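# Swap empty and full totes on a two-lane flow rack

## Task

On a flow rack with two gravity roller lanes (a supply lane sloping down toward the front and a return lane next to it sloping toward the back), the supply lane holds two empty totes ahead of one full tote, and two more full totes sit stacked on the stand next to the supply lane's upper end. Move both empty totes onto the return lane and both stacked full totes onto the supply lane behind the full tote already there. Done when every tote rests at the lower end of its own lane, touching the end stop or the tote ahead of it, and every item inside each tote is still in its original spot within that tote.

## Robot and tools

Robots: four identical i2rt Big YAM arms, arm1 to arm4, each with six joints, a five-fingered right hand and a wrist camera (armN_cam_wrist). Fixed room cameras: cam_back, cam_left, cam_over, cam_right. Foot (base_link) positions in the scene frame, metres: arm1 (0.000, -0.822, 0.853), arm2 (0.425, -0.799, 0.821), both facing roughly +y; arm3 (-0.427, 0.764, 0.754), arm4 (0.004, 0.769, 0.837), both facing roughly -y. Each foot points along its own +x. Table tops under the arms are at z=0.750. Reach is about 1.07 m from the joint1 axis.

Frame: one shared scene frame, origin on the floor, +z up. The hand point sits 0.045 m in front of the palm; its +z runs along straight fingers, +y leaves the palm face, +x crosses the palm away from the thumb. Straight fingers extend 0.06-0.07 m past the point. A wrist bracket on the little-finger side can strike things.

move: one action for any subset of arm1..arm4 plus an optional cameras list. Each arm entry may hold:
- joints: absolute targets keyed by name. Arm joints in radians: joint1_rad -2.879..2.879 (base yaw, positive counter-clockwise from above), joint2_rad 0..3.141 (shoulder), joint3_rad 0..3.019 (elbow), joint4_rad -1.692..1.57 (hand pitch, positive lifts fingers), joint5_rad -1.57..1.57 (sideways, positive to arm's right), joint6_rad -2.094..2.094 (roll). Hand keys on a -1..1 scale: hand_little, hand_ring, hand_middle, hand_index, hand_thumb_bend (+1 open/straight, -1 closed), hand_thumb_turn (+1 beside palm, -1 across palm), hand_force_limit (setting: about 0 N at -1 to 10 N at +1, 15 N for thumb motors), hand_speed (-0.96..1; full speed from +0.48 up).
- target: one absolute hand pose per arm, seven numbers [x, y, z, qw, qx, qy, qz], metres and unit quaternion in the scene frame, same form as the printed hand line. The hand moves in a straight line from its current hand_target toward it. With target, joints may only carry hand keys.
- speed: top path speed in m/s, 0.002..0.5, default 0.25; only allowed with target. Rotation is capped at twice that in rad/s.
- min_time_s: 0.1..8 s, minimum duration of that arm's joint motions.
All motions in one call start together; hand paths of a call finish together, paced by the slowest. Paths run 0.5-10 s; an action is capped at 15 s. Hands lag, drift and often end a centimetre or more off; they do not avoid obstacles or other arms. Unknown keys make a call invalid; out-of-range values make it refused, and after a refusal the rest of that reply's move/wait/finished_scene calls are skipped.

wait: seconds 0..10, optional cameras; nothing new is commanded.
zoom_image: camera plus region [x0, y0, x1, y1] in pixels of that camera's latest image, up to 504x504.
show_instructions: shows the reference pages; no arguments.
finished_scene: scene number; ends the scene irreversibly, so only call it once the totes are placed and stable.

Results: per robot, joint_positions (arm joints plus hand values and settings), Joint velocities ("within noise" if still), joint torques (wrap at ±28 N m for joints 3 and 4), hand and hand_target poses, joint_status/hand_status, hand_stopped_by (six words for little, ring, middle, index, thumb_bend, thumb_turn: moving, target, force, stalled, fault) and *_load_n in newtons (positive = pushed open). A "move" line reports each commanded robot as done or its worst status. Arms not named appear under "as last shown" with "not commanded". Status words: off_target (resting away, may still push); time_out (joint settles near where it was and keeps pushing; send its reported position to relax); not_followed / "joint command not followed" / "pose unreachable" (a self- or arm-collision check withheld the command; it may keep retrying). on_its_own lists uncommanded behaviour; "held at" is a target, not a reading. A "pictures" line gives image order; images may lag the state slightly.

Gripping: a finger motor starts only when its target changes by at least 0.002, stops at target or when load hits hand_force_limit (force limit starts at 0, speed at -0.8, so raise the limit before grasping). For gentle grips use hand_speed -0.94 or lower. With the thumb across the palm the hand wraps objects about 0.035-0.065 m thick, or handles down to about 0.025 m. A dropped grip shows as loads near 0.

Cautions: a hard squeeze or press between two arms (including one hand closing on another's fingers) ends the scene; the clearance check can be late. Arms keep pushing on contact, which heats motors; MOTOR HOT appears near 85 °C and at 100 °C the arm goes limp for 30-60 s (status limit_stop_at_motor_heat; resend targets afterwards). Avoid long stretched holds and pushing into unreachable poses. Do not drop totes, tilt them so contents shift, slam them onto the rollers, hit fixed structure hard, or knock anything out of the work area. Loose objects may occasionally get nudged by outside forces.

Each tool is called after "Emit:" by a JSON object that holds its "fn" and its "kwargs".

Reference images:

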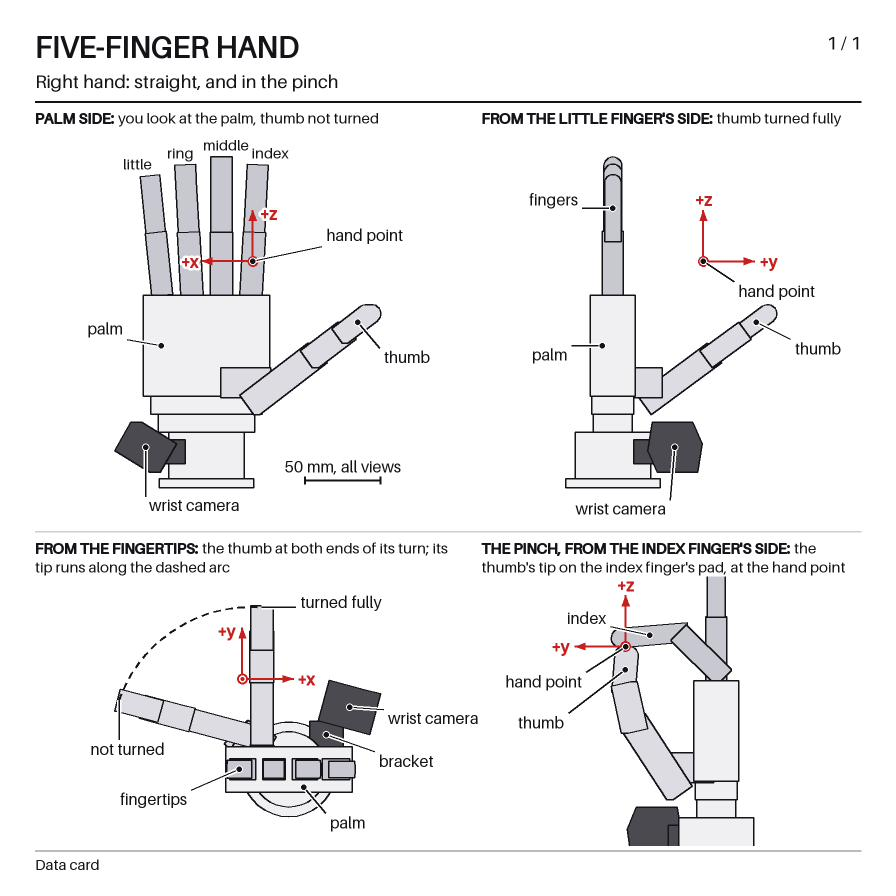

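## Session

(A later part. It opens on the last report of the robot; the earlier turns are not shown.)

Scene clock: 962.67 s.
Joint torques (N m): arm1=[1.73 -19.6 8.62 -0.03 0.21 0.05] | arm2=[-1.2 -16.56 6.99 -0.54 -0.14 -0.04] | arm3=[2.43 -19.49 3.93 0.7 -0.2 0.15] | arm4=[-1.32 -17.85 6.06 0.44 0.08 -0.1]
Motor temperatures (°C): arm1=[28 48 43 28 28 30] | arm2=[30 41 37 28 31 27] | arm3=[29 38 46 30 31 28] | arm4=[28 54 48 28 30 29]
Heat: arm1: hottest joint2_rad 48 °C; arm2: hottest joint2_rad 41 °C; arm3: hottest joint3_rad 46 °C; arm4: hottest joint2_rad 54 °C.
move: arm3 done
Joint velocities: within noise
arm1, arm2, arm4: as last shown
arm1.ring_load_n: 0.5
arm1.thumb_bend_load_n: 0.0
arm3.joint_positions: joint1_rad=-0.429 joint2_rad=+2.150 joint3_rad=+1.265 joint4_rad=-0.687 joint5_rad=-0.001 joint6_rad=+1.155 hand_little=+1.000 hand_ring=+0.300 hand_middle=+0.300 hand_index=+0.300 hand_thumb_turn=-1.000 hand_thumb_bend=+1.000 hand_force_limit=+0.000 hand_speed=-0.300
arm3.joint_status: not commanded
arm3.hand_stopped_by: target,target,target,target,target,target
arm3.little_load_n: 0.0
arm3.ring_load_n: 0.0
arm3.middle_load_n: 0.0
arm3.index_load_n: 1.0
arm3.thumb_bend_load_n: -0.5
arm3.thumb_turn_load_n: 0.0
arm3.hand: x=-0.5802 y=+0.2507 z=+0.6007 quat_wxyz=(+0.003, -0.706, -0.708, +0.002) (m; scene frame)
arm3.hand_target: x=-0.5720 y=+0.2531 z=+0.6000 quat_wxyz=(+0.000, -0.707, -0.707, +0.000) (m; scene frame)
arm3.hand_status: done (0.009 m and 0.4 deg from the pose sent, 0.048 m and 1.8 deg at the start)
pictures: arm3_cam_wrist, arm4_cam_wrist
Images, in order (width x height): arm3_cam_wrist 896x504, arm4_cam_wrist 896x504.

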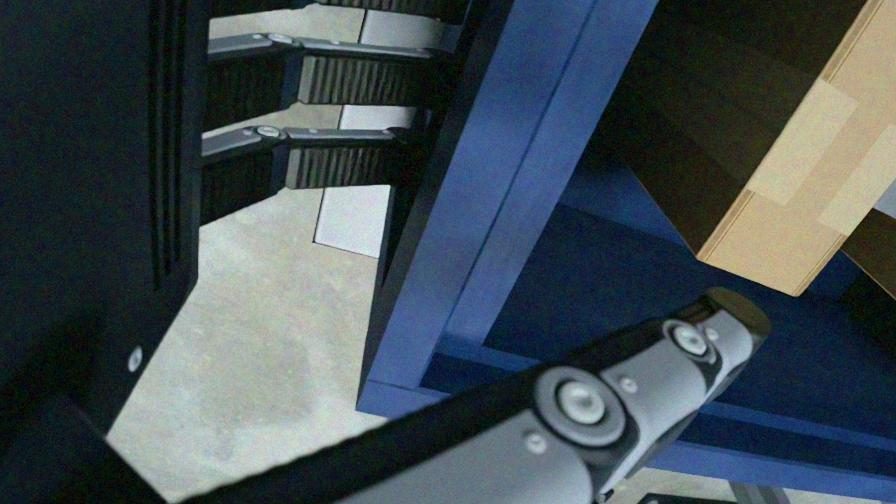

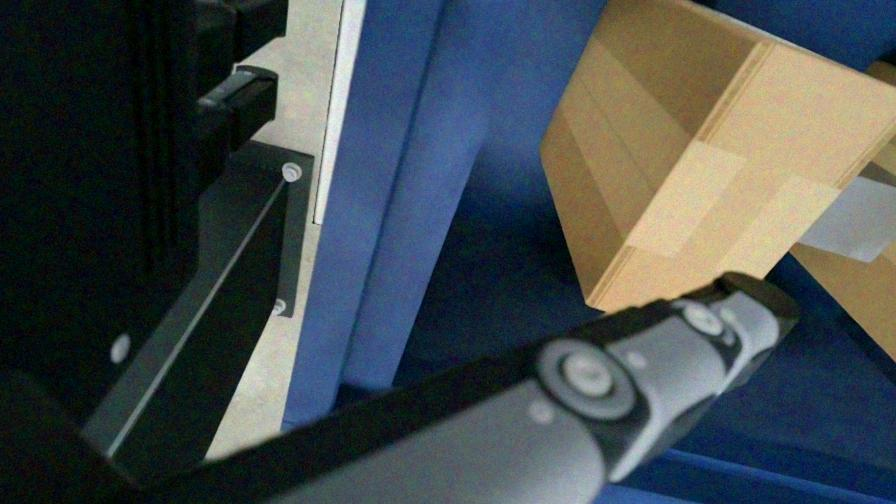

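Emit:
{"fn": "move", "kwargs": {"arm4": {"joints": {"hand_index": 0.3, "hand_middle": 0.3, "hand_ring": 0.3, "hand_speed": -0.6, "hand_force_limit": -0.5}}, "arm3": {"target": [-0.576, 0.259, 0.606, 0, 0.7071, 0.7071, 0], "speed": 0.05}}}

Emit:
{"fn": "move", "kwargs": {"arm3": {"joints": {"hand_index": -0.1, "hand_middle": -0.1, "hand_ring": -0.1, "hand_speed": -0.88, "hand_force_limit": -0.4}}, "arm4": {"joints": {"hand_index": -0.1, "hand_middle": -0.1, "hand_ring": -0.1, "hand_speed": -0.88, "hand_force_limit": -0.4}}, "cameras": ["arm3_cam_wrist", "arm4_cam_wrist"]}}

Scene clock: 974.03 s.
Joint torques (N m): arm1=[1.73 -19.72 8.61 -0.05 0.21 0.05] | arm2=[-1.32 -16.5 6.99 -0.59 -0.14 -0.04] | arm3=[1.38 -20.01 3.96 0.36 -0.21 0.07] | arm4=[-1.32 -18.84 6.19 0.43 0.27 -0.1]
Motor temperatures (°C): arm1=[28 47 43 28 28 30] | arm2=[30 41 37 28 31 27] | arm3=[29 39 45 30 31 28] | arm4=[28 55 48 28 30 29]
Heat: arm1: hottest joint2_rad 47 °C; arm2: hottest joint2_rad 41 °C; arm3: hottest joint3_rad 45 °C; arm4: hottest joint2_rad 55 °C.
move: arm3 done; arm4 off_target
Joint velocities: within noise
arm1, arm2: as last shown
arm1.ring_load_n: 0.0
arm2.little_load_n: -0.5
arm3.joint_positions: joint1_rad=-0.430 joint2_rad=+2.133 joint3_rad=+1.251 joint4_rad=-0.684 joint5_rad=-0.001 joint6_rad=+1.157 hand_little=+1.000 hand_ring=+0.300 hand_middle=+0.300 hand_index=+0.300 hand_thumb_turn=-1.000 hand_thumb_bend=+1.000 hand_force_limit=+0.000 hand_speed=-0.300
arm3.joint_status: not commanded
arm3.hand_stopped_by: target,target,target,target,target,target
arm3.little_load_n: 0.0
arm3.ring_load_n: 0.0
arm3.middle_load_n: 0.0
arm3.index_load_n: 3.0
arm3.thumb_bend_load_n: 0.0
arm3.thumb_turn_load_n: 0.0
arm3.hand: x=-0.5795 y=+0.2532 z=+0.6058 quat_wxyz=(+0.002, -0.707, -0.707, +0.004) (m; scene frame)
arm3.hand_target: x=-0.5760 y=+0.2591 z=+0.6059 quat_wxyz=(+0.000, -0.707, -0.707, +0.000) (m; scene frame)
arm3.hand_status: done (0.007 m and 0.5 deg from the pose sent, 0.011 m and 0.4 deg at the start)
arm4.joint_positions: joint1_rad=-0.411 joint2_rad=+2.376 joint3_rad=+1.389 joint4_rad=-0.606 joint5_rad=-0.003 joint6_rad=-2.005 hand_little=+1.000 hand_ring=+0.300 hand_middle=+0.636 hand_index=+0.341 hand_thumb_turn=-1.000 hand_thumb_bend=+1.000 hand_force_limit=-0.500 hand_speed=-0.600
arm4.joint_status: hand_middle off_target (ended at +0.636, target +0.300); hand_index off_target (ended at +0.341, target +0.300); the others done
arm4.hand_stopped_by: target,target,force,force,target,target
arm4.little_load_n: 0.0
arm4.ring_load_n: 0.0
arm4.middle_load_n: 0.0
arm4.index_load_n: 0.5
arm4.thumb_bend_load_n: 0.0
arm4.thumb_turn_load_n: 0.0
arm4.hand: x=-0.2849 y=+0.3022 z=+0.5967 quat_wxyz=(-0.009, +0.708, -0.706, -0.001) (m; scene frame)
arm4.hand_target: x=-0.2937 y=+0.2934 z=+0.5903 quat_wxyz=(+0.000, +0.707, -0.707, +0.000) (m; scene frame)
arm4.hand_status: not commanded
pictures: none

Scene clock: 975.43 s.
Joint torques (N m): arm1=[1.9 -19.72 8.59 -0.08 0.22 0.04] | arm2=[-1.2 -16.62 6.95 -0.58 -0.14 -0.03] | arm3=[0.44 -20.37 4.16 0.57 -0.32 -0.03] | arm4=[-1.26 -18.9 6.09 0.53 0.59 -0.12]
Motor temperatures (°C): arm1=[28 47 43 28 28 30] | arm2=[30 41 37 28 31 27] | arm3=[29 39 45 30 31 28] | arm4=[28 55 48 28 30 29]
Heat: arm1: hottest joint2_rad 47 °C; arm2: hottest joint2_rad 41 °C; arm3: hottest joint3_rad 45 °C; arm4: hottest joint2_rad 55 °C.
move: arm3 off_target; arm4 off_target
Joint velocities: within noise
arm1, arm2: as last shown
arm1.thumb_turn_load_n: 0.5
arm2.little_load_n: 0.0
arm2.thumb_bend_load_n: -0.5
arm3.joint_positions: joint1_rad=-0.431 joint2_rad=+2.133 joint3_rad=+1.249 joint4_rad=-0.683 joint5_rad=+0.001 joint6_rad=+1.157 hand_little=+1.000 hand_ring=+0.169 hand_middle=+0.191 hand_index=+0.291 hand_thumb_turn=-1.000 hand_thumb_bend=+1.000 hand_force_limit=-0.400 hand_speed=-0.880
arm3.joint_status: hand_ring off_target (ended at +0.169, target -0.100); hand_middle off_target (ended at +0.191, target -0.100); hand_index off_target (ended at +0.291, target -0.100); the others done
arm3.hand_stopped_by: target,force,force,force,target,target
arm3.little_load_n: 0.0
arm3.ring_load_n: 3.5
arm3.middle_load_n: 0.0
arm3.index_load_n: 0.0
arm3.thumb_bend_load_n: 0.0
arm3.thumb_turn_load_n: 0.0
arm3.hand: x=-0.5800 y=+0.2543 z=+0.6054 quat_wxyz=(+0.003, -0.708, -0.707, +0.004) (m; scene frame)
arm3.hand_target: x=-0.5760 y=+0.2590 z=+0.6059 quat_wxyz=(+0.000, -0.707, -0.707, +0.000) (m; scene frame)
arm3.hand_status: not commanded
arm4.joint_positions: joint1_rad=-0.411 joint2_rad=+2.383 joint3_rad=+1.389 joint4_rad=-0.603 joint5_rad=-0.012 joint6_rad=-2.006 hand_little=+1.000 hand_ring=+0.169 hand_middle=+0.615 hand_index=+0.242 hand_thumb_turn=-1.000 hand_thumb_bend=+1.000 hand_force_limit=-0.400 hand_speed=-0.880
arm4.joint_status: hand_ring off_target (ended at +0.169, target -0.100); hand_middle off_target (ended at +0.615, target -0.100); hand_index off_target (ended at +0.242, target -0.100); the others done
arm4.hand_stopped_by: target,force,force,force,target,target
arm4.little_load_n: 0.0
arm4.ring_load_n: 2.0
arm4.middle_load_n: 0.5
arm4.index_load_n: 0.5
arm4.thumb_bend_load_n: 0.0
arm4.thumb_turn_load_n: -0.5
arm4.hand: x=-0.2827 y=+0.3031 z=+0.5926 quat_wxyz=(-0.012, +0.708, -0.706, +0.002) (m; scene frame)
arm4.hand_target: x=-0.2937 y=+0.2934 z=+0.5903 quat_wxyz=(+0.000, +0.707, -0.707, +0.000) (m; scene frame)
arm4.hand_status: not commanded
pictures: arm3_cam_wrist, arm4_cam_wrist
Images, in order (width x height): arm3_cam_wrist 896x504, arm4_cam_wrist 896x504.

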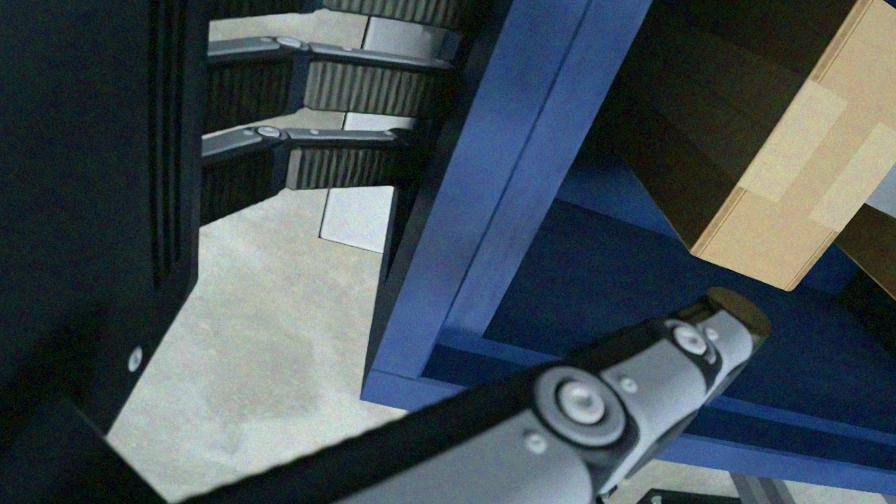

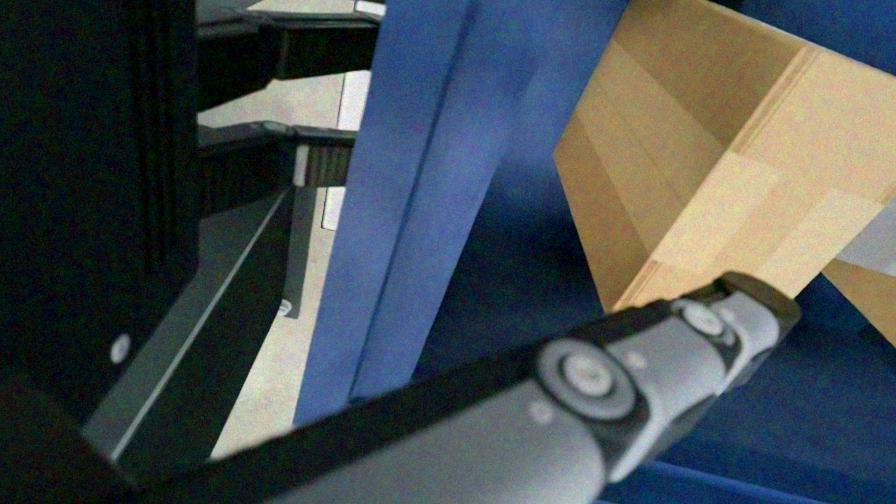

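Emit:
{"fn": "move", "kwargs": {"arm3": {"joints": {"hand_index": -0.12, "hand_middle": -0.12, "hand_speed": -0.86, "hand_force_limit": -0.35}}, "arm4": {"joints": {"hand_index": -0.12, "hand_middle": -0.12, "hand_speed": -0.86, "hand_force_limit": -0.35}}, "cameras": ["arm4_cam_wrist"]}}

Scene clock: 984.20 s.
Joint torques (N m): arm1=[1.73 -19.72 8.61 -0.06 0.21 0.05] | arm2=[-1.38 -16.5 6.97 -0.57 -0.13 -0.04] | arm3=[0.79 -19.72 4.21 0.39 -0.41 0.06] | arm4=[-1.2 -18.9 6.11 0.28 0.7 -0.1]
Motor temperatures (°C): arm1=[28 47 43 28 28 30] | arm2=[30 41 37 28 31 27] | arm3=[29 40 45 30 31 28] | arm4=[28 55 48 28 30 29]
Heat: arm1: hottest joint2_rad 47 °C; arm2: hottest joint2_rad 41 °C; arm3: hottest joint3_rad 45 °C; arm4: hottest joint2_rad 55 °C.
move: arm3 off_target; arm4 off_target
Joint velocities: within noise
arm1.joint_positions: joint1_rad=+0.565 joint2_rad=+1.846 joint3_rad=+1.513 joint4_rad=-1.254 joint5_rad=-0.005 joint6_rad=-1.049 hand_little=+1.000 hand_ring=+0.300 hand_middle=+0.300 hand_index=+0.300 hand_thumb_turn=-1.000 hand_thumb_bend=+1.000 hand_force_limit=-0.400 hand_speed=-0.200
arm1.joint_status: not commanded
arm1.hand_stopped_by: target,target,target,target,target,target
arm1.little_load_n: 0.0
arm1.ring_load_n: 0.0
arm1.middle_load_n: 0.0
arm1.index_load_n: 0.0
arm1.thumb_bend_load_n: 0.0
arm1.thumb_turn_load_n: -0.5
arm1.hand: x=-0.2153 y=-0.3801 z=+0.9362 quat_wxyz=(+0.009, +0.705, +0.709, -0.002) (m; scene frame)
arm1.hand_target: x=-0.2200 y=-0.3801 z=+0.9400 quat_wxyz=(+0.000, +0.707, +0.707, +0.000) (m; scene frame)
arm1.hand_status: not commanded
arm2: as last shown
arm2.thumb_bend_load_n: 0.0
arm3.joint_positions: joint1_rad=-0.431 joint2_rad=+2.133 joint3_rad=+1.249 joint4_rad=-0.681 joint5_rad=+0.004 joint6_rad=+1.157 hand_little=+1.000 hand_ring=+0.168 hand_middle=+0.167 hand_index=+0.254 hand_thumb_turn=-1.000 hand_thumb_bend=+1.000 hand_force_limit=-0.350 hand_speed=-0.860
arm3.joint_status: hand_middle off_target (ended at +0.167, target -0.120); hand_index off_target (ended at +0.254, target -0.120); the others done
arm3.hand_stopped_by: target,force,force,force,target,target
arm3.little_load_n: 0.0
arm3.ring_load_n: 0.0
arm3.middle_load_n: 3.0
arm3.index_load_n: 3.0
arm3.thumb_bend_load_n: 0.0
arm3.thumb_turn_load_n: 0.0
arm3.hand: x=-0.5810 y=+0.2541 z=+0.6052 quat_wxyz=(+0.004, -0.708, -0.707, +0.006) (m; scene frame)
arm3.hand_target: x=-0.5759 y=+0.2590 z=+0.6059 quat_wxyz=(+0.000, -0.707, -0.707, +0.000) (m; scene frame)
arm3.hand_status: not commanded
arm4.joint_positions: joint1_rad=-0.411 joint2_rad=+2.387 joint3_rad=+1.389 joint4_rad=-0.603 joint5_rad=-0.015 joint6_rad=-2.006 hand_little=+1.000 hand_ring=+0.169 hand_middle=+0.565 hand_index=+0.167 hand_thumb_turn=-1.000 hand_thumb_bend=+1.000 hand_force_limit=-0.350 hand_speed=-0.860
arm4.joint_status: hand_middle off_target (ended at +0.565, target -0.120); hand_index off_target (ended at +0.167, target -0.120); the others done
arm4.hand_stopped_by: target,force,force,force,target,target
arm4.little_load_n: 0.0
arm4.ring_load_n: 0.0
arm4.middle_load_n: 1.0
arm4.index_load_n: 2.5
arm4.thumb_bend_load_n: 0.0
arm4.thumb_turn_load_n: 0.0
arm4.hand: x=-0.2815 y=+0.3041 z=+0.5904 quat_wxyz=(-0.014, +0.708, -0.706, +0.003) (m; scene frame)
arm4.hand_target: x=-0.2938 y=+0.2934 z=+0.5903 quat_wxyz=(+0.000, +0.707, -0.707, +0.000) (m; scene frame)
arm4.hand_status: not commanded
pictures: arm4_cam_wrist
Images, in order (width x height): arm4_cam_wrist 896x504.

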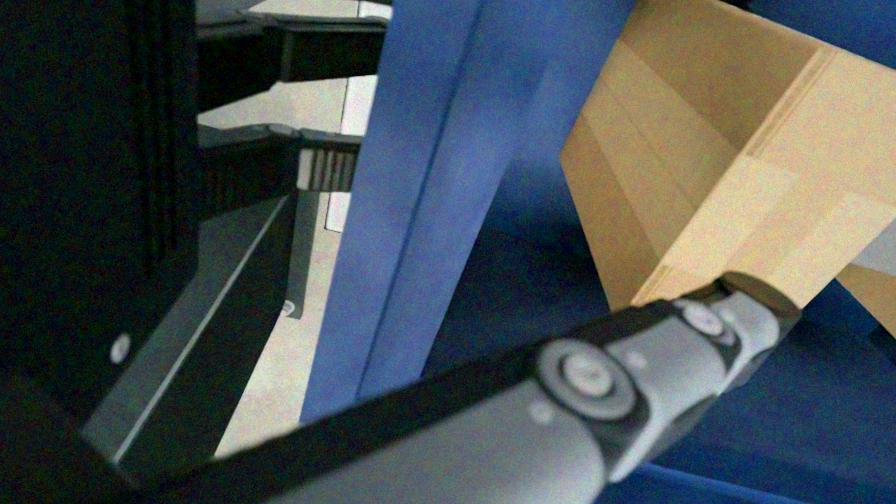

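Emit:
{"fn": "move", "kwargs": {"arm4": {"joints": {"hand_index": 1.0, "hand_middle": 1.0, "hand_ring": 1.0, "hand_speed": -0.3}}}}

Emit:
{"fn": "move", "kwargs": {"arm4": {"target": [-0.291, 0.297, 0.616, 0, 0.7071, -0.7071, 0], "speed": 0.08}}}

Emit:
{"fn": "move", "kwargs": {"arm4": {"joints": {"hand_index": 0.3, "hand_middle": 0.3, "hand_ring": 0.3, "hand_speed": -0.6, "hand_force_limit": -0.4}}, "cameras": ["arm4_cam_wrist"]}}

Scene clock: 996.50 s.
Joint torques (N m): arm1=[1.79 -19.72 8.64 -0.08 0.21 0.05] | arm2=[-1.38 -16.5 6.99 -0.57 -0.16 -0.04] | arm3=[0.21 -19.49 4.33 0.34 -0.48 0.06] | arm4=[-0.85 -17.85 5.44 0.21 0.01 -0.11]
Motor temperatures (°C): arm1=[28 47 42 28 28 30] | arm2=[30 41 37 28 31 27] | arm3=[29 41 44 30 31 28] | arm4=[28 55 47 28 30 29]
Heat: arm1: hottest joint2_rad 47 °C; arm2: hottest joint2_rad 41 °C; arm3: hottest joint3_rad 44 °C; arm4: hottest joint2_rad 55 °C.
move: arm4 done
Joint velocities: within noise
arm1, arm3: as last shown
arm1.thumb_turn_load_n: 0.0
arm2.joint_positions: joint1_rad=-0.424 joint2_rad=+1.801 joint3_rad=+1.635 joint4_rad=-1.385 joint5_rad=-0.002 joint6_rad=+1.096 hand_little=+1.000 hand_ring=+0.300 hand_middle=+0.300 hand_index=+0.300 hand_thumb_turn=-1.000 hand_thumb_bend=+1.000 hand_force_limit=-0.300 hand_speed=+0.000
arm2.joint_status: not commanded
arm2.hand_stopped_by: target,target,target,target,target,target
arm2.little_load_n: 0.0
arm2.ring_load_n: 0.0
arm2.middle_load_n: 0.0
arm2.index_load_n: 0.0
arm2.thumb_bend_load_n: 0.0
arm2.thumb_turn_load_n: 0.0
arm2.hand: x=+0.6169 y=-0.2726 z=+0.9738 quat_wxyz=(-0.011, +0.708, -0.706, -0.002) (m; scene frame)
arm2.hand_target: x=+0.6199 y=-0.2799 z=+0.9700 quat_wxyz=(+0.000, +0.707, -0.707, +0.000) (m; scene frame)
arm2.hand_status: not commanded
arm3.joint_positions: joint1_rad=-0.431 joint2_rad=+2.133 joint3_rad=+1.248 joint4_rad=-0.681 joint5_rad=+0.004 joint6_rad=+1.157 hand_little=+1.000 hand_ring=+0.168 hand_middle=+0.167 hand_index=+0.254 hand_thumb_turn=-1.000 hand_thumb_bend=+1.000 hand_force_limit=-0.350 hand_speed=-0.860
arm3.middle_load_n: 3.5
arm3.hand: x=-0.5809 y=+0.2545 z=+0.6050 quat_wxyz=(+0.004, -0.708, -0.707, +0.005) (m; scene frame)
arm4.joint_positions: joint1_rad=-0.422 joint2_rad=+2.371 joint3_rad=+1.402 joint4_rad=-0.602 joint5_rad=+0.003 joint6_rad=-2.005 hand_little=+1.000 hand_ring=+1.000 hand_middle=+1.000 hand_index=+1.000 hand_thumb_turn=-1.000 hand_thumb_bend=+1.000 hand_force_limit=-0.350 hand_speed=-0.300
arm4.joint_status: all done
arm4.hand_stopped_by: target,target,target,target,target,target
arm4.little_load_n: 0.0
arm4.ring_load_n: 0.0
arm4.middle_load_n: 0.0
arm4.index_load_n: 0.0
arm4.thumb_bend_load_n: 0.0
arm4.thumb_turn_load_n: 0.0
arm4.hand: x=-0.2956 y=+0.2964 z=+0.6026 quat_wxyz=(+0.003, +0.704, -0.710, +0.000) (m; scene frame)
arm4.hand_target: x=-0.2939 y=+0.2934 z=+0.5904 quat_wxyz=(+0.000, +0.707, -0.707, +0.000) (m; scene frame)
arm4.hand_status: not commanded
pictures: none

Scene clock: 997.63 s.
Joint torques (N m): arm1=[1.9 -19.72 8.59 -0.08 0.21 0.05] | arm2=[-1.26 -16.62 6.99 -0.59 -0.15 -0.02] | arm3=[1.26 -19.96 4.23 0.43 -0.46 0.06] | arm4=[-0.73 -19.66 3.43 -0.28 -0.02 -0.1]
Motor temperatures (°C): arm1=[28 47 42 28 28 30] | arm2=[30 41 37 28 31 27] | arm3=[29 41 44 30 31 28] | arm4=[28 55 47 28 30 29]
Heat: arm1: hottest joint2_rad 47 °C; arm2: hottest joint2_rad 41 °C; arm3: hottest joint3_rad 44 °C; arm4: hottest joint2_rad 55 °C.
move: arm4 off_target
Joint velocities: within noise
arm1, arm2, arm3: as last shown
arm1.thumb_turn_load_n: -0.5
arm3.thumb_bend_load_n: -0.5
arm4.joint_positions: joint1_rad=-0.422 joint2_rad=+2.335 joint3_rad=+1.402 joint4_rad=-0.613 joint5_rad=+0.003 joint6_rad=-2.005 hand_little=+1.000 hand_ring=+1.000 hand_middle=+1.000 hand_index=+1.000 hand_thumb_turn=-1.000 hand_thumb_bend=+1.000 hand_force_limit=-0.350 hand_speed=-0.300
arm4.joint_status: not commanded
arm4.hand_stopped_by: target,target,target,target,target,target
arm4.little_load_n: 0.0
arm4.ring_load_n: 0.0
arm4.middle_load_n: 0.0
arm4.index_load_n: 0.0
arm4.thumb_bend_load_n: 0.0
arm4.thumb_turn_load_n: 0.0
arm4.hand: x=-0.2997 y=+0.2879 z=+0.6217 quat_wxyz=(+0.014, +0.704, -0.710, +0.004) (m; scene frame)
arm4.hand_target: x=-0.2912 y=+0.2971 z=+0.6160 quat_wxyz=(+0.000, +0.707, -0.707, +0.000) (m; scene frame)
arm4.hand_status: off_target (0.014 m and 1.7 deg from the pose sent, 0.014 m and 0.6 deg at the start)
pictures: none

Scene clock: 998.60 s.
Joint torques (N m): arm1=[1.85 -19.66 8.59 -0.05 0.22 0.05] | arm2=[-1.2 -16.5 6.99 -0.57 -0.15 -0.05] | arm3=[0.21 -19.9 4.26 0.53 -0.41 -0.02] | arm4=[-0.73 -20.42 3.74 -0.14 0.32 -0.11]
Motor temperatures (°C): arm1=[28 47 42 28 28 30] | arm2=[30 41 37 28 31 27] | arm3=[29 41 44 30 31 28] | arm4=[28 55 47 28 30 29]
Heat: arm1: hottest joint2_rad 47 °C; arm2: hottest joint2_rad 41 °C; arm3: hottest joint3_rad 44 °C; arm4: hottest joint2_rad 55 °C.
move: arm4 off_target
Joint velocities: within noise
arm1, arm2, arm3: as last shown
arm1.thumb_turn_load_n: 0.0
arm3.middle_load_n: 3.0
arm3.thumb_bend_load_n: 0.0
arm3.thumb_turn_load_n: 0.5
arm4.joint_positions: joint1_rad=-0.416 joint2_rad=+2.335 joint3_rad=+1.396 joint4_rad=-0.616 joint5_rad=-0.006 joint6_rad=-2.005 hand_little=+1.000 hand_ring=+0.783 hand_middle=+0.673 hand_index=+0.711 hand_thumb_turn=-1.000 hand_thumb_bend=+1.000 hand_force_limit=-0.400 hand_speed=-0.600
arm4.joint_status: hand_ring off_target (ended at +0.783, target +0.300); hand_middle off_target (ended at +0.673, target +0.300); hand_index off_target (ended at +0.711, target +0.300); the others done
arm4.hand_stopped_by: target,force,force,force,target,target
arm4.little_load_n: 0.0
arm4.ring_load_n: 0.0
arm4.middle_load_n: 1.5
arm4.index_load_n: 0.0
arm4.thumb_bend_load_n: 0.0
arm4.thumb_turn_load_n: 0.0
arm4.hand: x=-0.2933 y=+0.2889 z=+0.6197 quat_wxyz=(+0.009, +0.706, -0.708, +0.007) (m; scene frame)
arm4.hand_target: x=-0.2911 y=+0.2970 z=+0.6161 quat_wxyz=(+0.000, +0.707, -0.707, +0.000) (m; scene frame)
arm4.hand_status: not commanded
pictures: arm4_cam_wrist
Images, in order (width x height): arm4_cam_wrist 896x504.

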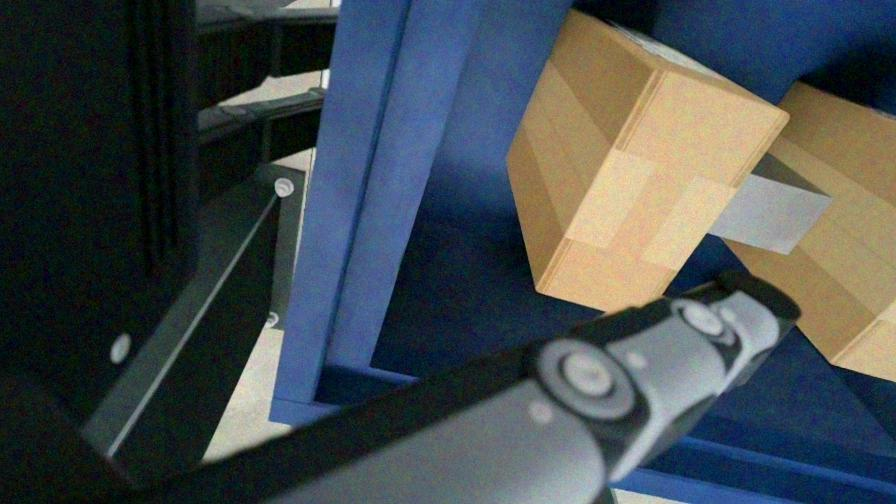

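Emit:
{"fn": "move", "kwargs": {"arm4": {"joints": {"hand_index": 1.0, "hand_middle": 1.0, "hand_ring": 1.0, "hand_speed": -0.3}}}}

Emit:
{"fn": "move", "kwargs": {"arm4": {"target": [-0.289, 0.312, 0.594, 0, 0.7071, -0.7071, 0], "speed": 0.08}}}

Scene clock: 1004.23 s.
Joint torques (N m): arm1=[1.79 -19.66 8.58 -0.06 0.22 0.05] | arm2=[-1.38 -16.56 6.97 -0.58 -0.15 -0.03] | arm3=[-0.26 -19.72 4.27 0.12 -0.47 0.06] | arm4=[-1.2 -20.19 3.73 -0.21 0.14 -0.1]
Motor temperatures (°C): arm1=[28 47 42 28 28 30] | arm2=[30 41 37 28 31 27] | arm3=[29 41 44 30 31 28] | arm4=[28 56 46 28 30 29]
Heat: arm1: hottest joint2_rad 47 °C; arm2: hottest joint2_rad 41 °C; arm3: hottest joint3_rad 44 °C; arm4: hottest joint2_rad 56 °C.
move: arm4 done
Joint velocities: within noise
arm1, arm2, arm3: as last shown
arm2.thumb_bend_load_n: -0.5
arm3.middle_load_n: 3.5
arm3.thumb_turn_load_n: 0.0
arm4.joint_positions: joint1_rad=-0.416 joint2_rad=+2.335 joint3_rad=+1.396 joint4_rad=-0.616 joint5_rad=-0.001 joint6_rad=-2.005 hand_little=+1.000 hand_ring=+1.000 hand_middle=+1.000 hand_index=+1.000 hand_thumb_turn=-1.000 hand_thumb_bend=+1.000 hand_force_limit=-0.400 hand_speed=-0.300
arm4.joint_status: all done
arm4.hand_stopped_by: target,target,target,target,target,target
arm4.little_load_n: 0.0
arm4.ring_load_n: 0.0
arm4.middle_load_n: 0.0
arm4.index_load_n: 0.0
arm4.thumb_bend_load_n: 0.0
arm4.thumb_turn_load_n: 0.0
arm4.hand: x=-0.2941 y=+0.2893 z=+0.6200 quat_wxyz=(+0.009, +0.706, -0.708, +0.004) (m; scene frame)
arm4.hand_target: x=-0.2911 y=+0.2970 z=+0.6161 quat_wxyz=(+0.000, +0.707, -0.707, +0.000) (m; scene frame)
arm4.hand_status: not commanded
pictures: none

Scene clock: 1005.30 s.
Joint torques (N m): arm1=[1.79 -19.6 8.62 -0.09 0.21 0.05] | arm2=[-1.32 -16.5 6.99 -0.57 -0.15 -0.05] | arm3=[0.38 -19.84 3.93 0.47 -0.42 0.06] | arm4=[-2.02 -17.44 3.15 0.58 0.17 -0.14]
Motor temperatures (°C): arm1=[28 47 42 28 28 30] | arm2=[30 41 37 28 31 27] | arm3=[29 41 44 30 31 28] | arm4=[28 56 46 28 30 29]
Heat: arm1: hottest joint2_rad 47 °C; arm2: hottest joint2_rad 41 °C; arm3: hottest joint3_rad 44 °C; arm4: hottest joint2_rad 56 °C.
move: arm4 off_target
Joint velocities: within noise
arm1, arm2, arm3: as last shown
arm2.thumb_bend_load_n: 0.0
arm4.joint_positions: joint1_rad=-0.416 joint2_rad=+2.335 joint3_rad=+1.361 joint4_rad=-0.571 joint5_rad=-0.001 joint6_rad=-2.006 hand_little=+1.000 hand_ring=+1.000 hand_middle=+1.000 hand_index=+1.000 hand_thumb_turn=-1.000 hand_thumb_bend=+1.000 hand_force_limit=-0.400 hand_speed=-0.300
arm4.joint_status: not commanded
arm4.hand_stopped_by: target,target,target,target,target,target
arm4.little_load_n: 0.0
arm4.ring_load_n: 0.0
arm4.middle_load_n: 0.0
arm4.index_load_n: 0.0
arm4.thumb_bend_load_n: -0.5
arm4.thumb_turn_load_n: 0.0
arm4.hand: x=-0.2907 y=+0.2967 z=+0.6124 quat_wxyz=(+0.014, +0.707, -0.707, +0.006) (m; scene frame)
arm4.hand_target: x=-0.2885 y=+0.3124 z=+0.5947 quat_wxyz=(+0.000, +0.707, -0.707, +0.000) (m; scene frame)
arm4.hand_status: off_target (0.024 m and 1.7 deg from the pose sent, 0.035 m and 1.2 deg at the start)
pictures: none

Emit:
{"fn": "move", "kwargs": {"arm4": {"target": [-0.289, 0.312, 0.586, 0, 0.7071, -0.7071, 0], "speed": 0.08}}}

Scene clock: 1009.07 s.
Joint torques (N m): arm1=[1.79 -19.66 8.59 -0.08 0.21 0.05] | arm2=[-1.26 -16.62 6.99 -0.61 -0.16 -0.03] | arm3=[0.32 -20.13 4.34 0.38 -0.42 0.08] | arm4=[-1.67 -17.61 3.49 0.59 0.18 -0.13]
Motor temperatures (°C): arm1=[28 46 42 28 28 30] | arm2=[30 41 37 28 31 27] | arm3=[29 41 44 30 31 28] | arm4=[28 55 46 28 30 29]
Heat: arm1: hottest joint2_rad 46 °C; arm2: hottest joint2_rad 41 °C; arm3: hottest joint3_rad 44 °C; arm4: hottest joint2_rad 55 °C.
move: arm4 off_target
Joint velocities: within noise
arm1, arm2, arm3: as last shown
arm1.middle_load_n: 0.5
arm2.little_load_n: -0.5
arm2.thumb_bend_load_n: -0.5
arm3.ring_load_n: 0.5
arm4.joint_positions: joint1_rad=-0.416 joint2_rad=+2.353 joint3_rad=+1.361 joint4_rad=-0.559 joint5_rad=-0.001 joint6_rad=-2.007 hand_little=+1.000 hand_ring=+1.000 hand_middle=+1.000 hand_index=+1.000 hand_thumb_turn=-1.000 hand_thumb_bend=+1.000 hand_force_limit=-0.400 hand_speed=-0.300
arm4.joint_status: not commanded
arm4.hand_stopped_by: target,target,target,target,target,target
arm4.little_load_n: 0.0
arm4.ring_load_n: 0.0
arm4.middle_load_n: 0.0
arm4.index_load_n: 0.0
arm4.thumb_bend_load_n: 0.0
arm4.thumb_turn_load_n: 0.0
arm4.hand: x=-0.2894 y=+0.2994 z=+0.6031 quat_wxyz=(+0.011, +0.707, -0.707, +0.005) (m; scene frame)
arm4.hand_target: x=-0.2886 y=+0.3124 z=+0.5866 quat_wxyz=(+0.000, +0.707, -0.707, +0.000) (m; scene frame)
arm4.hand_status: off_target (0.021 m and 1.4 deg from the pose sent, 0.031 m and 1.7 deg at the start)
pictures: none

Emit:
{"fn": "move", "kwargs": {"arm4": {"joints": {"hand_index": 0.3, "hand_middle": 0.3, "hand_ring": 0.3, "hand_speed": -0.8, "hand_force_limit": -0.4}}, "cameras": ["arm4_cam_wrist"]}}

Scene clock: 1013.53 s.
Joint torques (N m): arm1=[1.79 -19.66 8.61 -0.09 0.21 0.05] | arm2=[-1.2 -16.62 6.94 -0.64 -0.14 -0.04] | arm3=[-0.56 -19.6 4.19 0.25 -0.47 0.06] | arm4=[-1.55 -17.9 3.41 0.5 0.38 -0.11]
Motor temperatures (°C): arm1=[28 46 42 28 28 30] | arm2=[30 41 37 28 31 27] | arm3=[29 41 44 30 31 28] | arm4=[28 55 46 28 30 29]
Heat: arm1: hottest joint2_rad 46 °C; arm2: hottest joint2_rad 41 °C; arm3: hottest joint3_rad 44 °C; arm4: hottest joint2_rad 55 °C.
move: arm4 off_target
Joint velocities: within noise
arm1, arm2, arm3: as last shown
arm1.middle_load_n: 0.0
arm1.thumb_bend_load_n: -0.5
arm2.little_load_n: 0.0
arm3.ring_load_n: 0.0
arm3.middle_load_n: 3.0
arm3.thumb_bend_load_n: -0.5
arm4.joint_positions: joint1_rad=-0.416 joint2_rad=+2.358 joint3_rad=+1.361 joint4_rad=-0.559 joint5_rad=-0.007 joint6_rad=-2.008 hand_little=+1.000 hand_ring=+0.392 hand_middle=+0.670 hand_index=+0.447 hand_thumb_turn=-1.000 hand_thumb_bend=+1.000 hand_force_limit=-0.400 hand_speed=-0.800
arm4.joint_status: hand_ring off_target (ended at +0.392, target +0.300); hand_middle off_target (ended at +0.670, target +0.300); hand_index off_target (ended at +0.447, target +0.300); the others done
arm4.hand_stopped_by: target,force,force,force,target,target
arm4.little_load_n: 0.0
arm4.ring_load_n: 0.5
arm4.middle_load_n: 1.0
arm4.index_load_n: 0.0
arm4.thumb_bend_load_n: -0.5
arm4.thumb_turn_load_n: 0.0
arm4.hand: x=-0.2877 y=+0.3003 z=+0.6003 quat_wxyz=(+0.008, +0.708, -0.707, +0.007) (m; scene frame)
arm4.hand_target: x=-0.2886 y=+0.3124 z=+0.5866 quat_wxyz=(+0.000, +0.707, -0.707, +0.000) (m; scene frame)
arm4.hand_status: not commanded
pictures: arm4_cam_wrist
Images, in order (width x height): arm4_cam_wrist 896x504.

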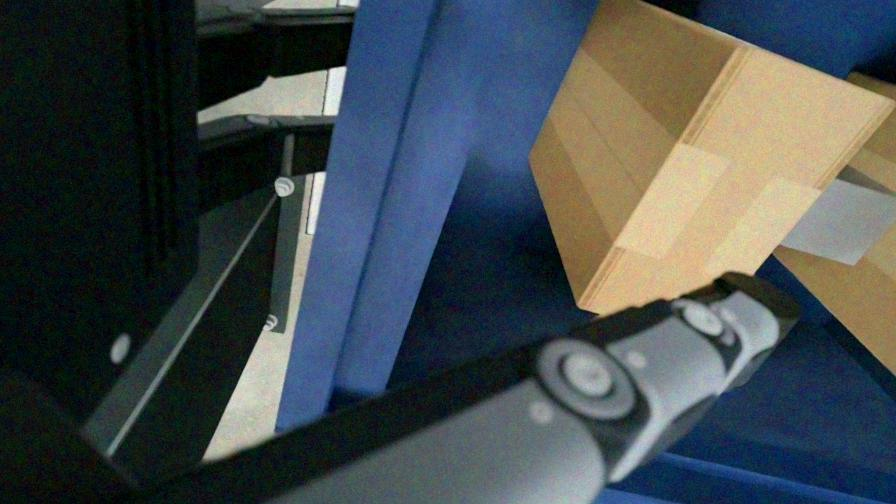

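Emit:
{"fn": "move", "kwargs": {"arm4": {"joints": {"hand_index": 1.0, "hand_middle": 1.0, "hand_ring": 1.0, "hand_speed": -0.3}}}}

Emit:
{"fn": "move", "kwargs": {"arm4": {"target": [-0.276, 0.303, 0.586, 0, 0.7071, -0.7071, 0], "speed": 0.08}, "cameras": ["arm4_cam_wrist", "cam_back", "cam_left", "cam_right"]}}

Emit:
{"fn": "zoom_image", "kwargs": {"camera": "cam_back", "region": [360, 180, 560, 400]}}

Emit:
{"fn": "zoom_image", "kwargs": {"camera": "cam_left", "region": [130, 200, 400, 400]}}

Scene clock: 1056.57 s.
Joint torques (N m): arm1=[1.73 -19.66 8.59 -0.08 0.22 0.05] | arm2=[-1.2 -16.44 6.99 -0.61 -0.15 -0.04] | arm3=[0.62 -19.02 4.14 0.23 -0.48 0.04] | arm4=[-1.49 -17.73 3.37 0.49 0.19 -0.15]
Motor temperatures (°C): arm1=[28 46 41 28 28 30] | arm2=[30 41 37 28 31 27] | arm3=[29 41 43 30 31 28] | arm4=[28 53 43 28 30 29]
Heat: arm1: hottest joint2_rad 46 °C; arm2: hottest joint2_rad 41 °C; arm3: hottest joint3_rad 43 °C; arm4: hottest joint2_rad 53 °C.
move: arm4 done
Joint velocities: within noise
arm1.joint_positions: joint1_rad=+0.565 joint2_rad=+1.846 joint3_rad=+1.513 joint4_rad=-1.254 joint5_rad=-0.005 joint6_rad=-1.049 hand_little=+1.000 hand_ring=+0.300 hand_middle=+0.300 hand_index=+0.300 hand_thumb_turn=-1.000 hand_thumb_bend=+1.000 hand_force_limit=-0.400 hand_speed=-0.200
arm1.joint_status: not commanded
arm1.hand_stopped_by: target,target,target,target,target,target
arm1.little_load_n: 0.0
arm1.ring_load_n: 0.0
arm1.middle_load_n: 0.0
arm1.index_load_n: 0.0
arm1.thumb_bend_load_n: 0.0
arm1.thumb_turn_load_n: 0.0
arm1.hand: x=-0.2153 y=-0.3801 z=+0.9362 quat_wxyz=(+0.009, +0.705, +0.709, -0.002) (m; scene frame)
arm1.hand_target: x=-0.2200 y=-0.3801 z=+0.9400 quat_wxyz=(+0.000, +0.707, +0.707, +0.000) (m; scene frame)
arm1.hand_status: not commanded
arm2: as last shown
arm2.thumb_bend_load_n: 0.0
arm3.joint_positions: joint1_rad=-0.431 joint2_rad=+2.133 joint3_rad=+1.248 joint4_rad=-0.681 joint5_rad=+0.004 joint6_rad=+1.157 hand_little=+1.000 hand_ring=+0.168 hand_middle=+0.167 hand_index=+0.254 hand_thumb_turn=-1.000 hand_thumb_bend=+1.000 hand_force_limit=-0.350 hand_speed=-0.860
arm3.joint_status: not commanded
arm3.hand_stopped_by: target,force,force,force,target,target
arm3.little_load_n: 0.0
arm3.ring_load_n: 0.0
arm3.middle_load_n: 3.5
arm3.index_load_n: 3.0
arm3.thumb_bend_load_n: 0.0
arm3.thumb_turn_load_n: 0.0
arm3.hand: x=-0.5809 y=+0.2545 z=+0.6050 quat_wxyz=(+0.004, -0.708, -0.707, +0.005) (m; scene frame)
arm3.hand_target: x=-0.5759 y=+0.2590 z=+0.6059 quat_wxyz=(+0.000, -0.707, -0.707, +0.000) (m; scene frame)
arm3.hand_status: not commanded
arm4.joint_positions: joint1_rad=-0.416 joint2_rad=+2.358 joint3_rad=+1.361 joint4_rad=-0.559 joint5_rad=-0.001 joint6_rad=-2.008 hand_little=+1.000 hand_ring=+1.000 hand_middle=+1.000 hand_index=+1.000 hand_thumb_turn=-1.000 hand_thumb_bend=+1.000 hand_force_limit=-0.400 hand_speed=-0.300
arm4.joint_status: all done
arm4.hand_stopped_by: target,target,target,target,target,target
arm4.little_load_n: 0.0
arm4.ring_load_n: 0.0
arm4.middle_load_n: 0.0
arm4.index_load_n: 0.0
arm4.thumb_bend_load_n: 0.0
arm4.thumb_turn_load_n: 0.0
arm4.hand: x=-0.2887 y=+0.3008 z=+0.6007 quat_wxyz=(+0.009, +0.708, -0.707, +0.004) (m; scene frame)
arm4.hand_target: x=-0.2886 y=+0.3124 z=+0.5866 quat_wxyz=(+0.000, +0.707, -0.707, +0.000) (m; scene frame)
arm4.hand_status: not commanded
pictures: none

Scene clock: 1057.63 s.
Joint torques (N m): arm1=[1.67 -19.72 8.61 -0.09 0.21 0.05] | arm2=[-1.14 -16.44 6.98 -0.59 -0.15 -0.04] | arm3=[0.21 -20.13 4.3 0.43 -0.47 0.03] | arm4=[-0.26 -17.85 4.19 0.47 0.15 0.05]
Motor temperatures (°C): arm1=[28 46 41 28 28 30] | arm2=[30 41 37 28 31 27] | arm3=[29 41 43 30 31 28] | arm4=[28 53 43 28 30 29]
Heat: arm1: hottest joint2_rad 46 °C; arm2: hottest joint2_rad 41 °C; arm3: hottest joint3_rad 43 °C; arm4: hottest joint2_rad 53 °C.
move: arm4 off_target
Joint velocities: within noise
arm1, arm3: as last shown
arm2.joint_positions: joint1_rad=-0.424 joint2_rad=+1.801 joint3_rad=+1.635 joint4_rad=-1.385 joint5_rad=-0.002 joint6_rad=+1.096 hand_little=+1.000 hand_ring=+0.300 hand_middle=+0.300 hand_index=+0.300 hand_thumb_turn=-1.000 hand_thumb_bend=+1.000 hand_force_limit=-0.300 hand_speed=+0.000
arm2.joint_status: not commanded
arm2.hand_stopped_by: target,target,target,target,target,target
arm2.little_load_n: 0.0
arm2.ring_load_n: 0.0
arm2.middle_load_n: 0.0
arm2.index_load_n: 0.0
arm2.thumb_bend_load_n: 0.0
arm2.thumb_turn_load_n: 0.0
arm2.hand: x=+0.6169 y=-0.2726 z=+0.9738 quat_wxyz=(-0.011, +0.708, -0.706, -0.002) (m; scene frame)
arm2.hand_target: x=+0.6199 y=-0.2799 z=+0.9700 quat_wxyz=(+0.000, +0.707, -0.707, +0.000) (m; scene frame)
arm2.hand_status: not commanded
arm3.middle_load_n: 3.0
arm3.thumb_bend_load_n: -0.5
arm4.joint_positions: joint1_rad=-0.406 joint2_rad=+2.358 joint3_rad=+1.361 joint4_rad=-0.559 joint5_rad=-0.001 joint6_rad=-1.996 hand_little=+1.000 hand_ring=+1.000 hand_middle=+1.000 hand_index=+1.000 hand_thumb_turn=-1.000 hand_thumb_bend=+1.000 hand_force_limit=-0.400 hand_speed=-0.300
arm4.joint_status: not commanded
arm4.hand_stopped_by: target,target,target,target,target,target
arm4.little_load_n: 0.0
arm4.ring_load_n: 0.0
arm4.middle_load_n: 0.0
arm4.index_load_n: 0.0
arm4.thumb_bend_load_n: 0.0
arm4.thumb_turn_load_n: 0.0
arm4.hand: x=-0.2839 y=+0.2988 z=+0.6007 quat_wxyz=(+0.009, +0.706, -0.708, +0.004) (m; scene frame)
arm4.hand_target: x=-0.2760 y=+0.3035 z=+0.5864 quat_wxyz=(+0.000, +0.707, -0.707, +0.000) (m; scene frame)
arm4.hand_status: off_target (0.017 m and 1.2 deg from the pose sent, 0.020 m and 1.2 deg at the start)
pictures: arm4_cam_wrist, cam_back, cam_left, cam_right
Images, in order (width x height): arm4_cam_wrist 896x504, cam_back 896x504, cam_left 896x504, cam_right 896x504.

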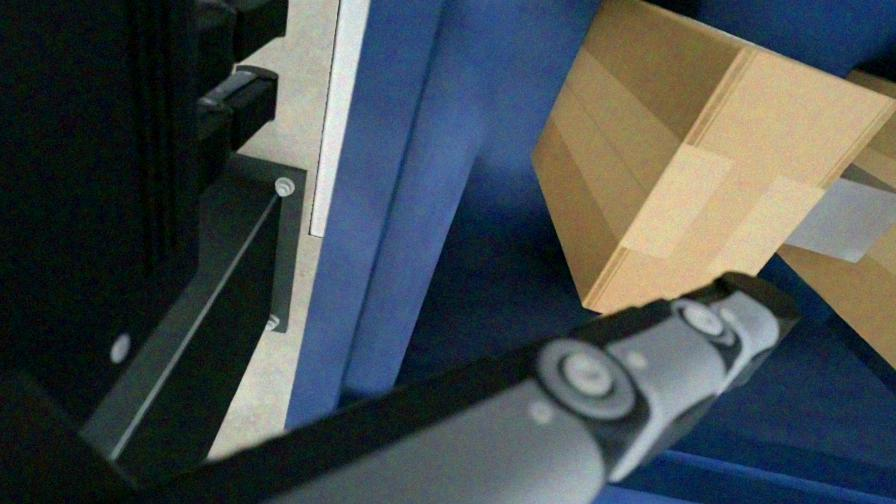

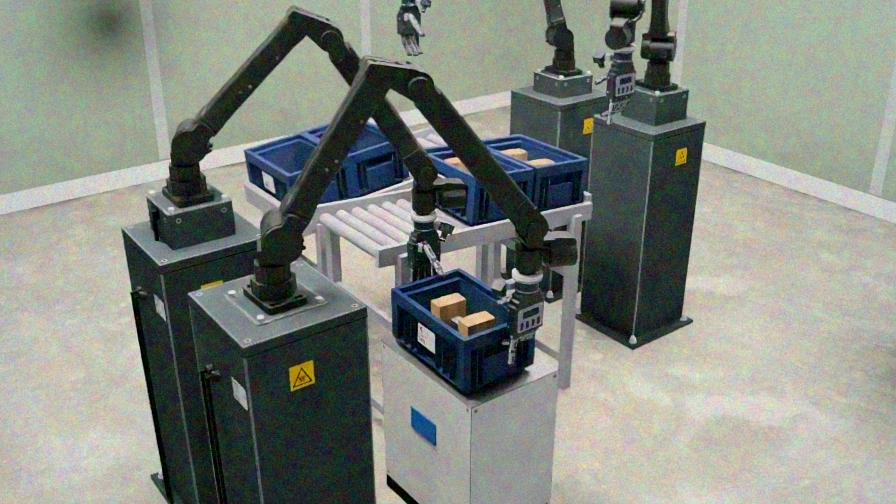

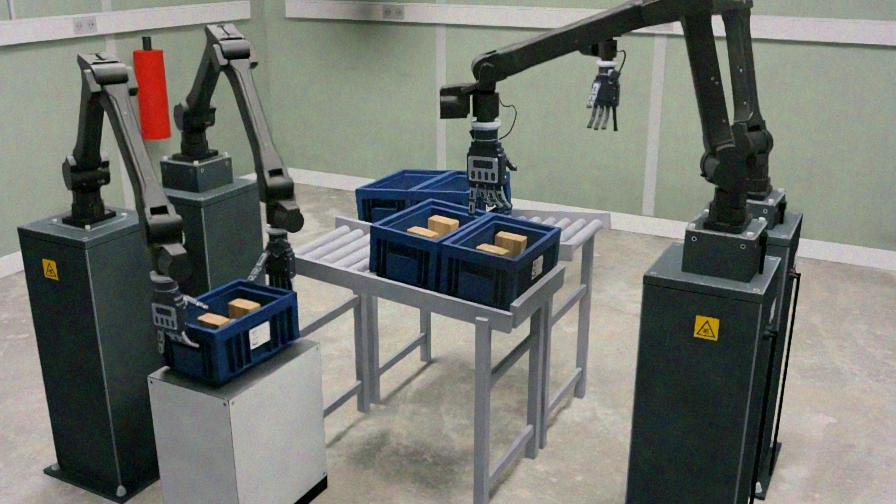

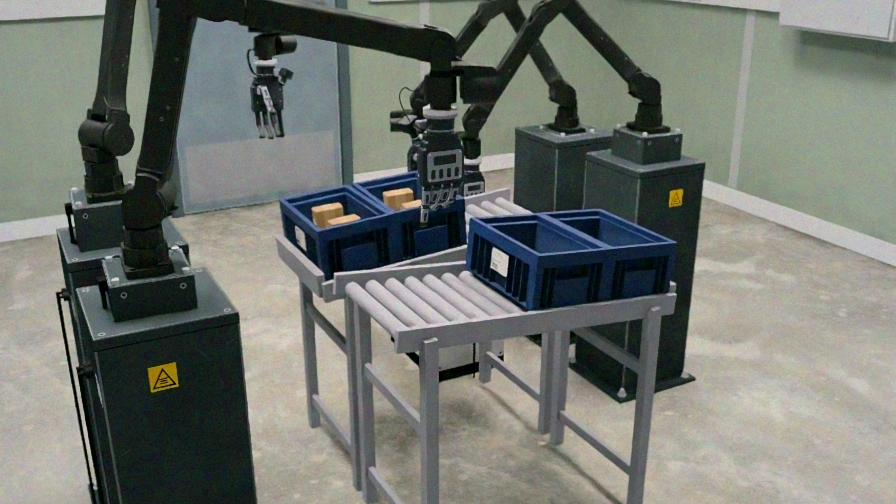

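Scaled by 2.291.

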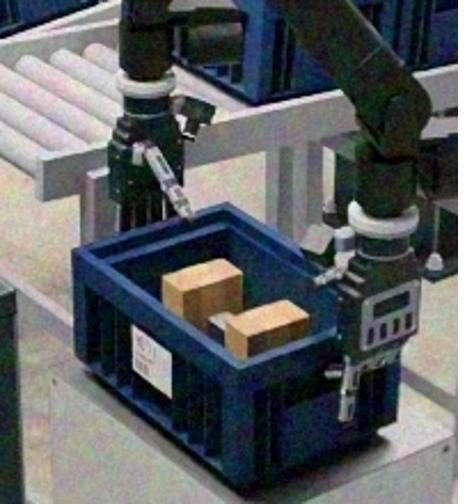

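Scaled by 1.867.

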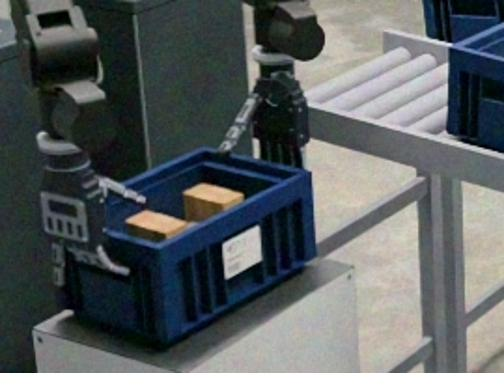

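Emit:
{"fn": "move", "kwargs": {"arm4": {"joints": {"hand_middle": 0.2, "hand_speed": -0.8, "hand_force_limit": -0.4}}}}

Scene clock: 1070.20 s.
Joint torques (N m): arm1=[1.73 -19.6 8.62 -0.08 0.21 0.04] | arm2=[-1.26 -16.62 7.01 -0.59 -0.15 -0.04] | arm3=[-0.21 -20.01 4.38 0.42 -0.46 0.02] | arm4=[-0.15 -17.79 4.22 0.34 0.16 -0.03]
Motor temperatures (°C): arm1=[28 46 41 28 28 30] | arm2=[30 41 37 28 31 27] | arm3=[29 41 42 30 31 28] | arm4=[28 52 43 28 30 29]
Heat: arm1: hottest joint2_rad 46 °C; arm2: hottest joint2_rad 41 °C; arm3: hottest joint3_rad 42 °C; arm4: hottest joint2_rad 52 °C.
move: arm4 off_target
Joint velocities: within noise
arm1, arm2, arm3: as last shown
arm1.thumb_bend_load_n: -0.5
arm3.thumb_bend_load_n: 0.0
arm4.joint_positions: joint1_rad=-0.406 joint2_rad=+2.358 joint3_rad=+1.361 joint4_rad=-0.559 joint5_rad=-0.002 joint6_rad=-1.995 hand_little=+1.000 hand_ring=+1.000 hand_middle=+0.632 hand_index=+1.000 hand_thumb_turn=-1.000 hand_thumb_bend=+1.000 hand_force_limit=-0.400 hand_speed=-0.800
arm4.joint_status: hand_middle off_target (ended at +0.632, target +0.200); the others done
arm4.hand_stopped_by: target,target,force,target,target,target
arm4.little_load_n: 0.0
arm4.ring_load_n: 0.0
arm4.middle_load_n: 0.0
arm4.index_load_n: 0.0
arm4.thumb_bend_load_n: 0.0
arm4.thumb_turn_load_n: 0.0
arm4.hand: x=-0.2834 y=+0.2988 z=+0.6005 quat_wxyz=(+0.009, +0.706, -0.708, +0.005) (m; scene frame)
arm4.hand_target: x=-0.2759 y=+0.3034 z=+0.5864 quat_wxyz=(+0.000, +0.707, -0.707, +0.000) (m; scene frame)
arm4.hand_status: not commanded
pictures: none

Emit:
{"fn": "move", "kwargs": {"arm4": {"joints": {"hand_middle": 1.0, "hand_speed": -0.3}}}}

Emit:
{"fn": "move", "kwargs": {"arm4": {"target": [-0.279, 0.307, 0.612, 0, 0.7071, -0.7071, 0], "speed": 0.08}}}

Emit:
{"fn": "move", "kwargs": {"arm4": {"joints": {"hand_middle": 0.2, "hand_speed": -0.88, "hand_force_limit": -0.3}}}}

Scene clock: 1080.67 s.
Joint torques (N m): arm1=[1.73 -19.72 8.59 -0.08 0.21 0.05] | arm2=[-1.32 -16.5 6.97 -0.58 -0.14 -0.05] | arm3=[-0.44 -19.37 4.19 0.38 -0.46 0.06] | arm4=[-0.09 -17.55 4.21 0.21 0.14 0]
Motor temperatures (°C): arm1=[28 45 41 28 28 30] | arm2=[30 41 37 28 31 27] | arm3=[29 41 42 30 31 28] | arm4=[28 53 43 28 30 29]
Heat: arm1: hottest joint2_rad 45 °C; arm2: hottest joint2_rad 41 °C; arm3: hottest joint3_rad 42 °C; arm4: hottest joint2_rad 53 °C.
move: arm4 done
Joint velocities: within noise
arm1, arm2, arm3: as last shown
arm1.thumb_bend_load_n: 0.0
arm2.ring_load_n: 0.5
arm2.thumb_turn_load_n: -0.5
arm4.joint_positions: joint1_rad=-0.406 joint2_rad=+2.358 joint3_rad=+1.361 joint4_rad=-0.559 joint5_rad=-0.001 joint6_rad=-1.995 hand_little=+1.000 hand_ring=+1.000 hand_middle=+1.000 hand_index=+1.000 hand_thumb_turn=-1.000 hand_thumb_bend=+1.000 hand_force_limit=-0.400 hand_speed=-0.300
arm4.joint_status: all done
arm4.hand_stopped_by: target,target,target,target,target,target
arm4.little_load_n: 0.0
arm4.ring_load_n: 0.0
arm4.middle_load_n: 0.0
arm4.index_load_n: 0.0
arm4.thumb_bend_load_n: 0.0
arm4.thumb_turn_load_n: 0.0
arm4.hand: x=-0.2834 y=+0.2988 z=+0.6005 quat_wxyz=(+0.009, +0.706, -0.708, +0.004) (m; scene frame)
arm4.hand_target: x=-0.2759 y=+0.3034 z=+0.5864 quat_wxyz=(+0.000, +0.707, -0.707, +0.000) (m; scene frame)
arm4.hand_status: not commanded
pictures: none

Scene clock: 1081.80 s.
Joint torques (N m): arm1=[1.79 -19.6 8.61 -0.09 0.22 0.04] | arm2=[-1.38 -16.56 6.95 -0.57 -0.14 -0.03] | arm3=[0.44 -19.72 4.18 0.31 -0.43 0] | arm4=[-0.38 -19.37 3.23 -0.18 0.13 -0.07]
Motor temperatures (°C): arm1=[28 45 41 28 28 30] | arm2=[30 41 37 28 31 27] | arm3=[29 41 42 30 31 28] | arm4=[28 53 43 28 30 29]
Heat: arm1: hottest joint2_rad 45 °C; arm2: hottest joint2_rad 41 °C; arm3: hottest joint3_rad 42 °C; arm4: hottest joint2_rad 53 °C.
move: arm4 off_target
Joint velocities: within noise
arm1, arm2, arm3: as last shown
arm2.ring_load_n: 0.0
arm2.middle_load_n: 0.5
arm2.index_load_n: 0.5
arm2.thumb_turn_load_n: 0.0
arm3.little_load_n: 0.5
arm3.ring_load_n: 0.5
arm3.thumb_bend_load_n: -0.5
arm4.joint_positions: joint1_rad=-0.406 joint2_rad=+2.326 joint3_rad=+1.353 joint4_rad=-0.578 joint5_rad=-0.001 joint6_rad=-1.995 hand_little=+1.000 hand_ring=+1.000 hand_middle=+1.000 hand_index=+1.000 hand_thumb_turn=-1.000 hand_thumb_bend=+1.000 hand_force_limit=-0.400 hand_speed=-0.300
arm4.joint_status: not commanded
arm4.hand_stopped_by: target,target,target,target,target,target
arm4.little_load_n: 0.0
arm4.ring_load_n: 0.0
arm4.middle_load_n: 0.0
arm4.index_load_n: 0.0
arm4.thumb_bend_load_n: 0.0
arm4.thumb_turn_load_n: 0.0
arm4.hand: x=-0.2842 y=+0.2971 z=+0.6157 quat_wxyz=(+0.012, +0.706, -0.708, +0.005) (m; scene frame)
arm4.hand_target: x=-0.2790 y=+0.3069 z=+0.6120 quat_wxyz=(+0.000, +0.707, -0.707, +0.000) (m; scene frame)
arm4.hand_status: off_target (0.012 m and 1.5 deg from the pose sent, 0.015 m and 1.2 deg at the start)
pictures: none

Scene clock: 1084.40 s.
Joint torques (N m): arm1=[1.85 -19.72 8.58 -0.09 0.21 0.05] | arm2=[-1.26 -16.44 7.04 -0.59 -0.15 -0.04] | arm3=[-0.79 -19.72 4.11 0.53 -0.43 0.01] | arm4=[-0.62 -20.01 3.32 -0.29 0.3 -0.06]
Motor temperatures (°C): arm1=[28 45 41 28 28 30] | arm2=[30 41 37 28 31 27] | arm3=[29 41 42 30 31 28] | arm4=[28 53 43 28 30 29]
Heat: arm1: hottest joint2_rad 45 °C; arm2: hottest joint2_rad 41 °C; arm3: hottest joint3_rad 42 °C; arm4: hottest joint2_rad 53 °C.
move: arm4 off_target
Joint velocities: within noise
arm1, arm2, arm3: as last shown
arm2.middle_load_n: 0.0
arm2.index_load_n: 0.0
arm2.thumb_bend_load_n: -0.5
arm3.little_load_n: 0.0
arm3.ring_load_n: 0.0
arm3.middle_load_n: 3.5
arm3.thumb_bend_load_n: 0.0
arm4.joint_positions: joint1_rad=-0.406 joint2_rad=+2.326 joint3_rad=+1.351 joint4_rad=-0.578 joint5_rad=-0.005 joint6_rad=-1.995 hand_little=+1.000 hand_ring=+1.000 hand_middle=+0.511 hand_index=+1.000 hand_thumb_turn=-1.000 hand_thumb_bend=+1.000 hand_force_limit=-0.300 hand_speed=-0.880
arm4.joint_status: hand_middle off_target (ended at +0.511, target +0.200); the others done
arm4.hand_stopped_by: target,target,force,target,target,target
arm4.little_load_n: 0.0
arm4.ring_load_n: 0.0
arm4.middle_load_n: 2.5
arm4.index_load_n: 0.0
arm4.thumb_bend_load_n: 0.0
arm4.thumb_turn_load_n: 0.0
arm4.hand: x=-0.2830 y=+0.2978 z=+0.6150 quat_wxyz=(+0.010, +0.706, -0.708, +0.007) (m; scene frame)
arm4.hand_target: x=-0.2791 y=+0.3069 z=+0.6120 quat_wxyz=(+0.000, +0.707, -0.707, +0.000) (m; scene frame)
arm4.hand_status: not commanded
pictures: none


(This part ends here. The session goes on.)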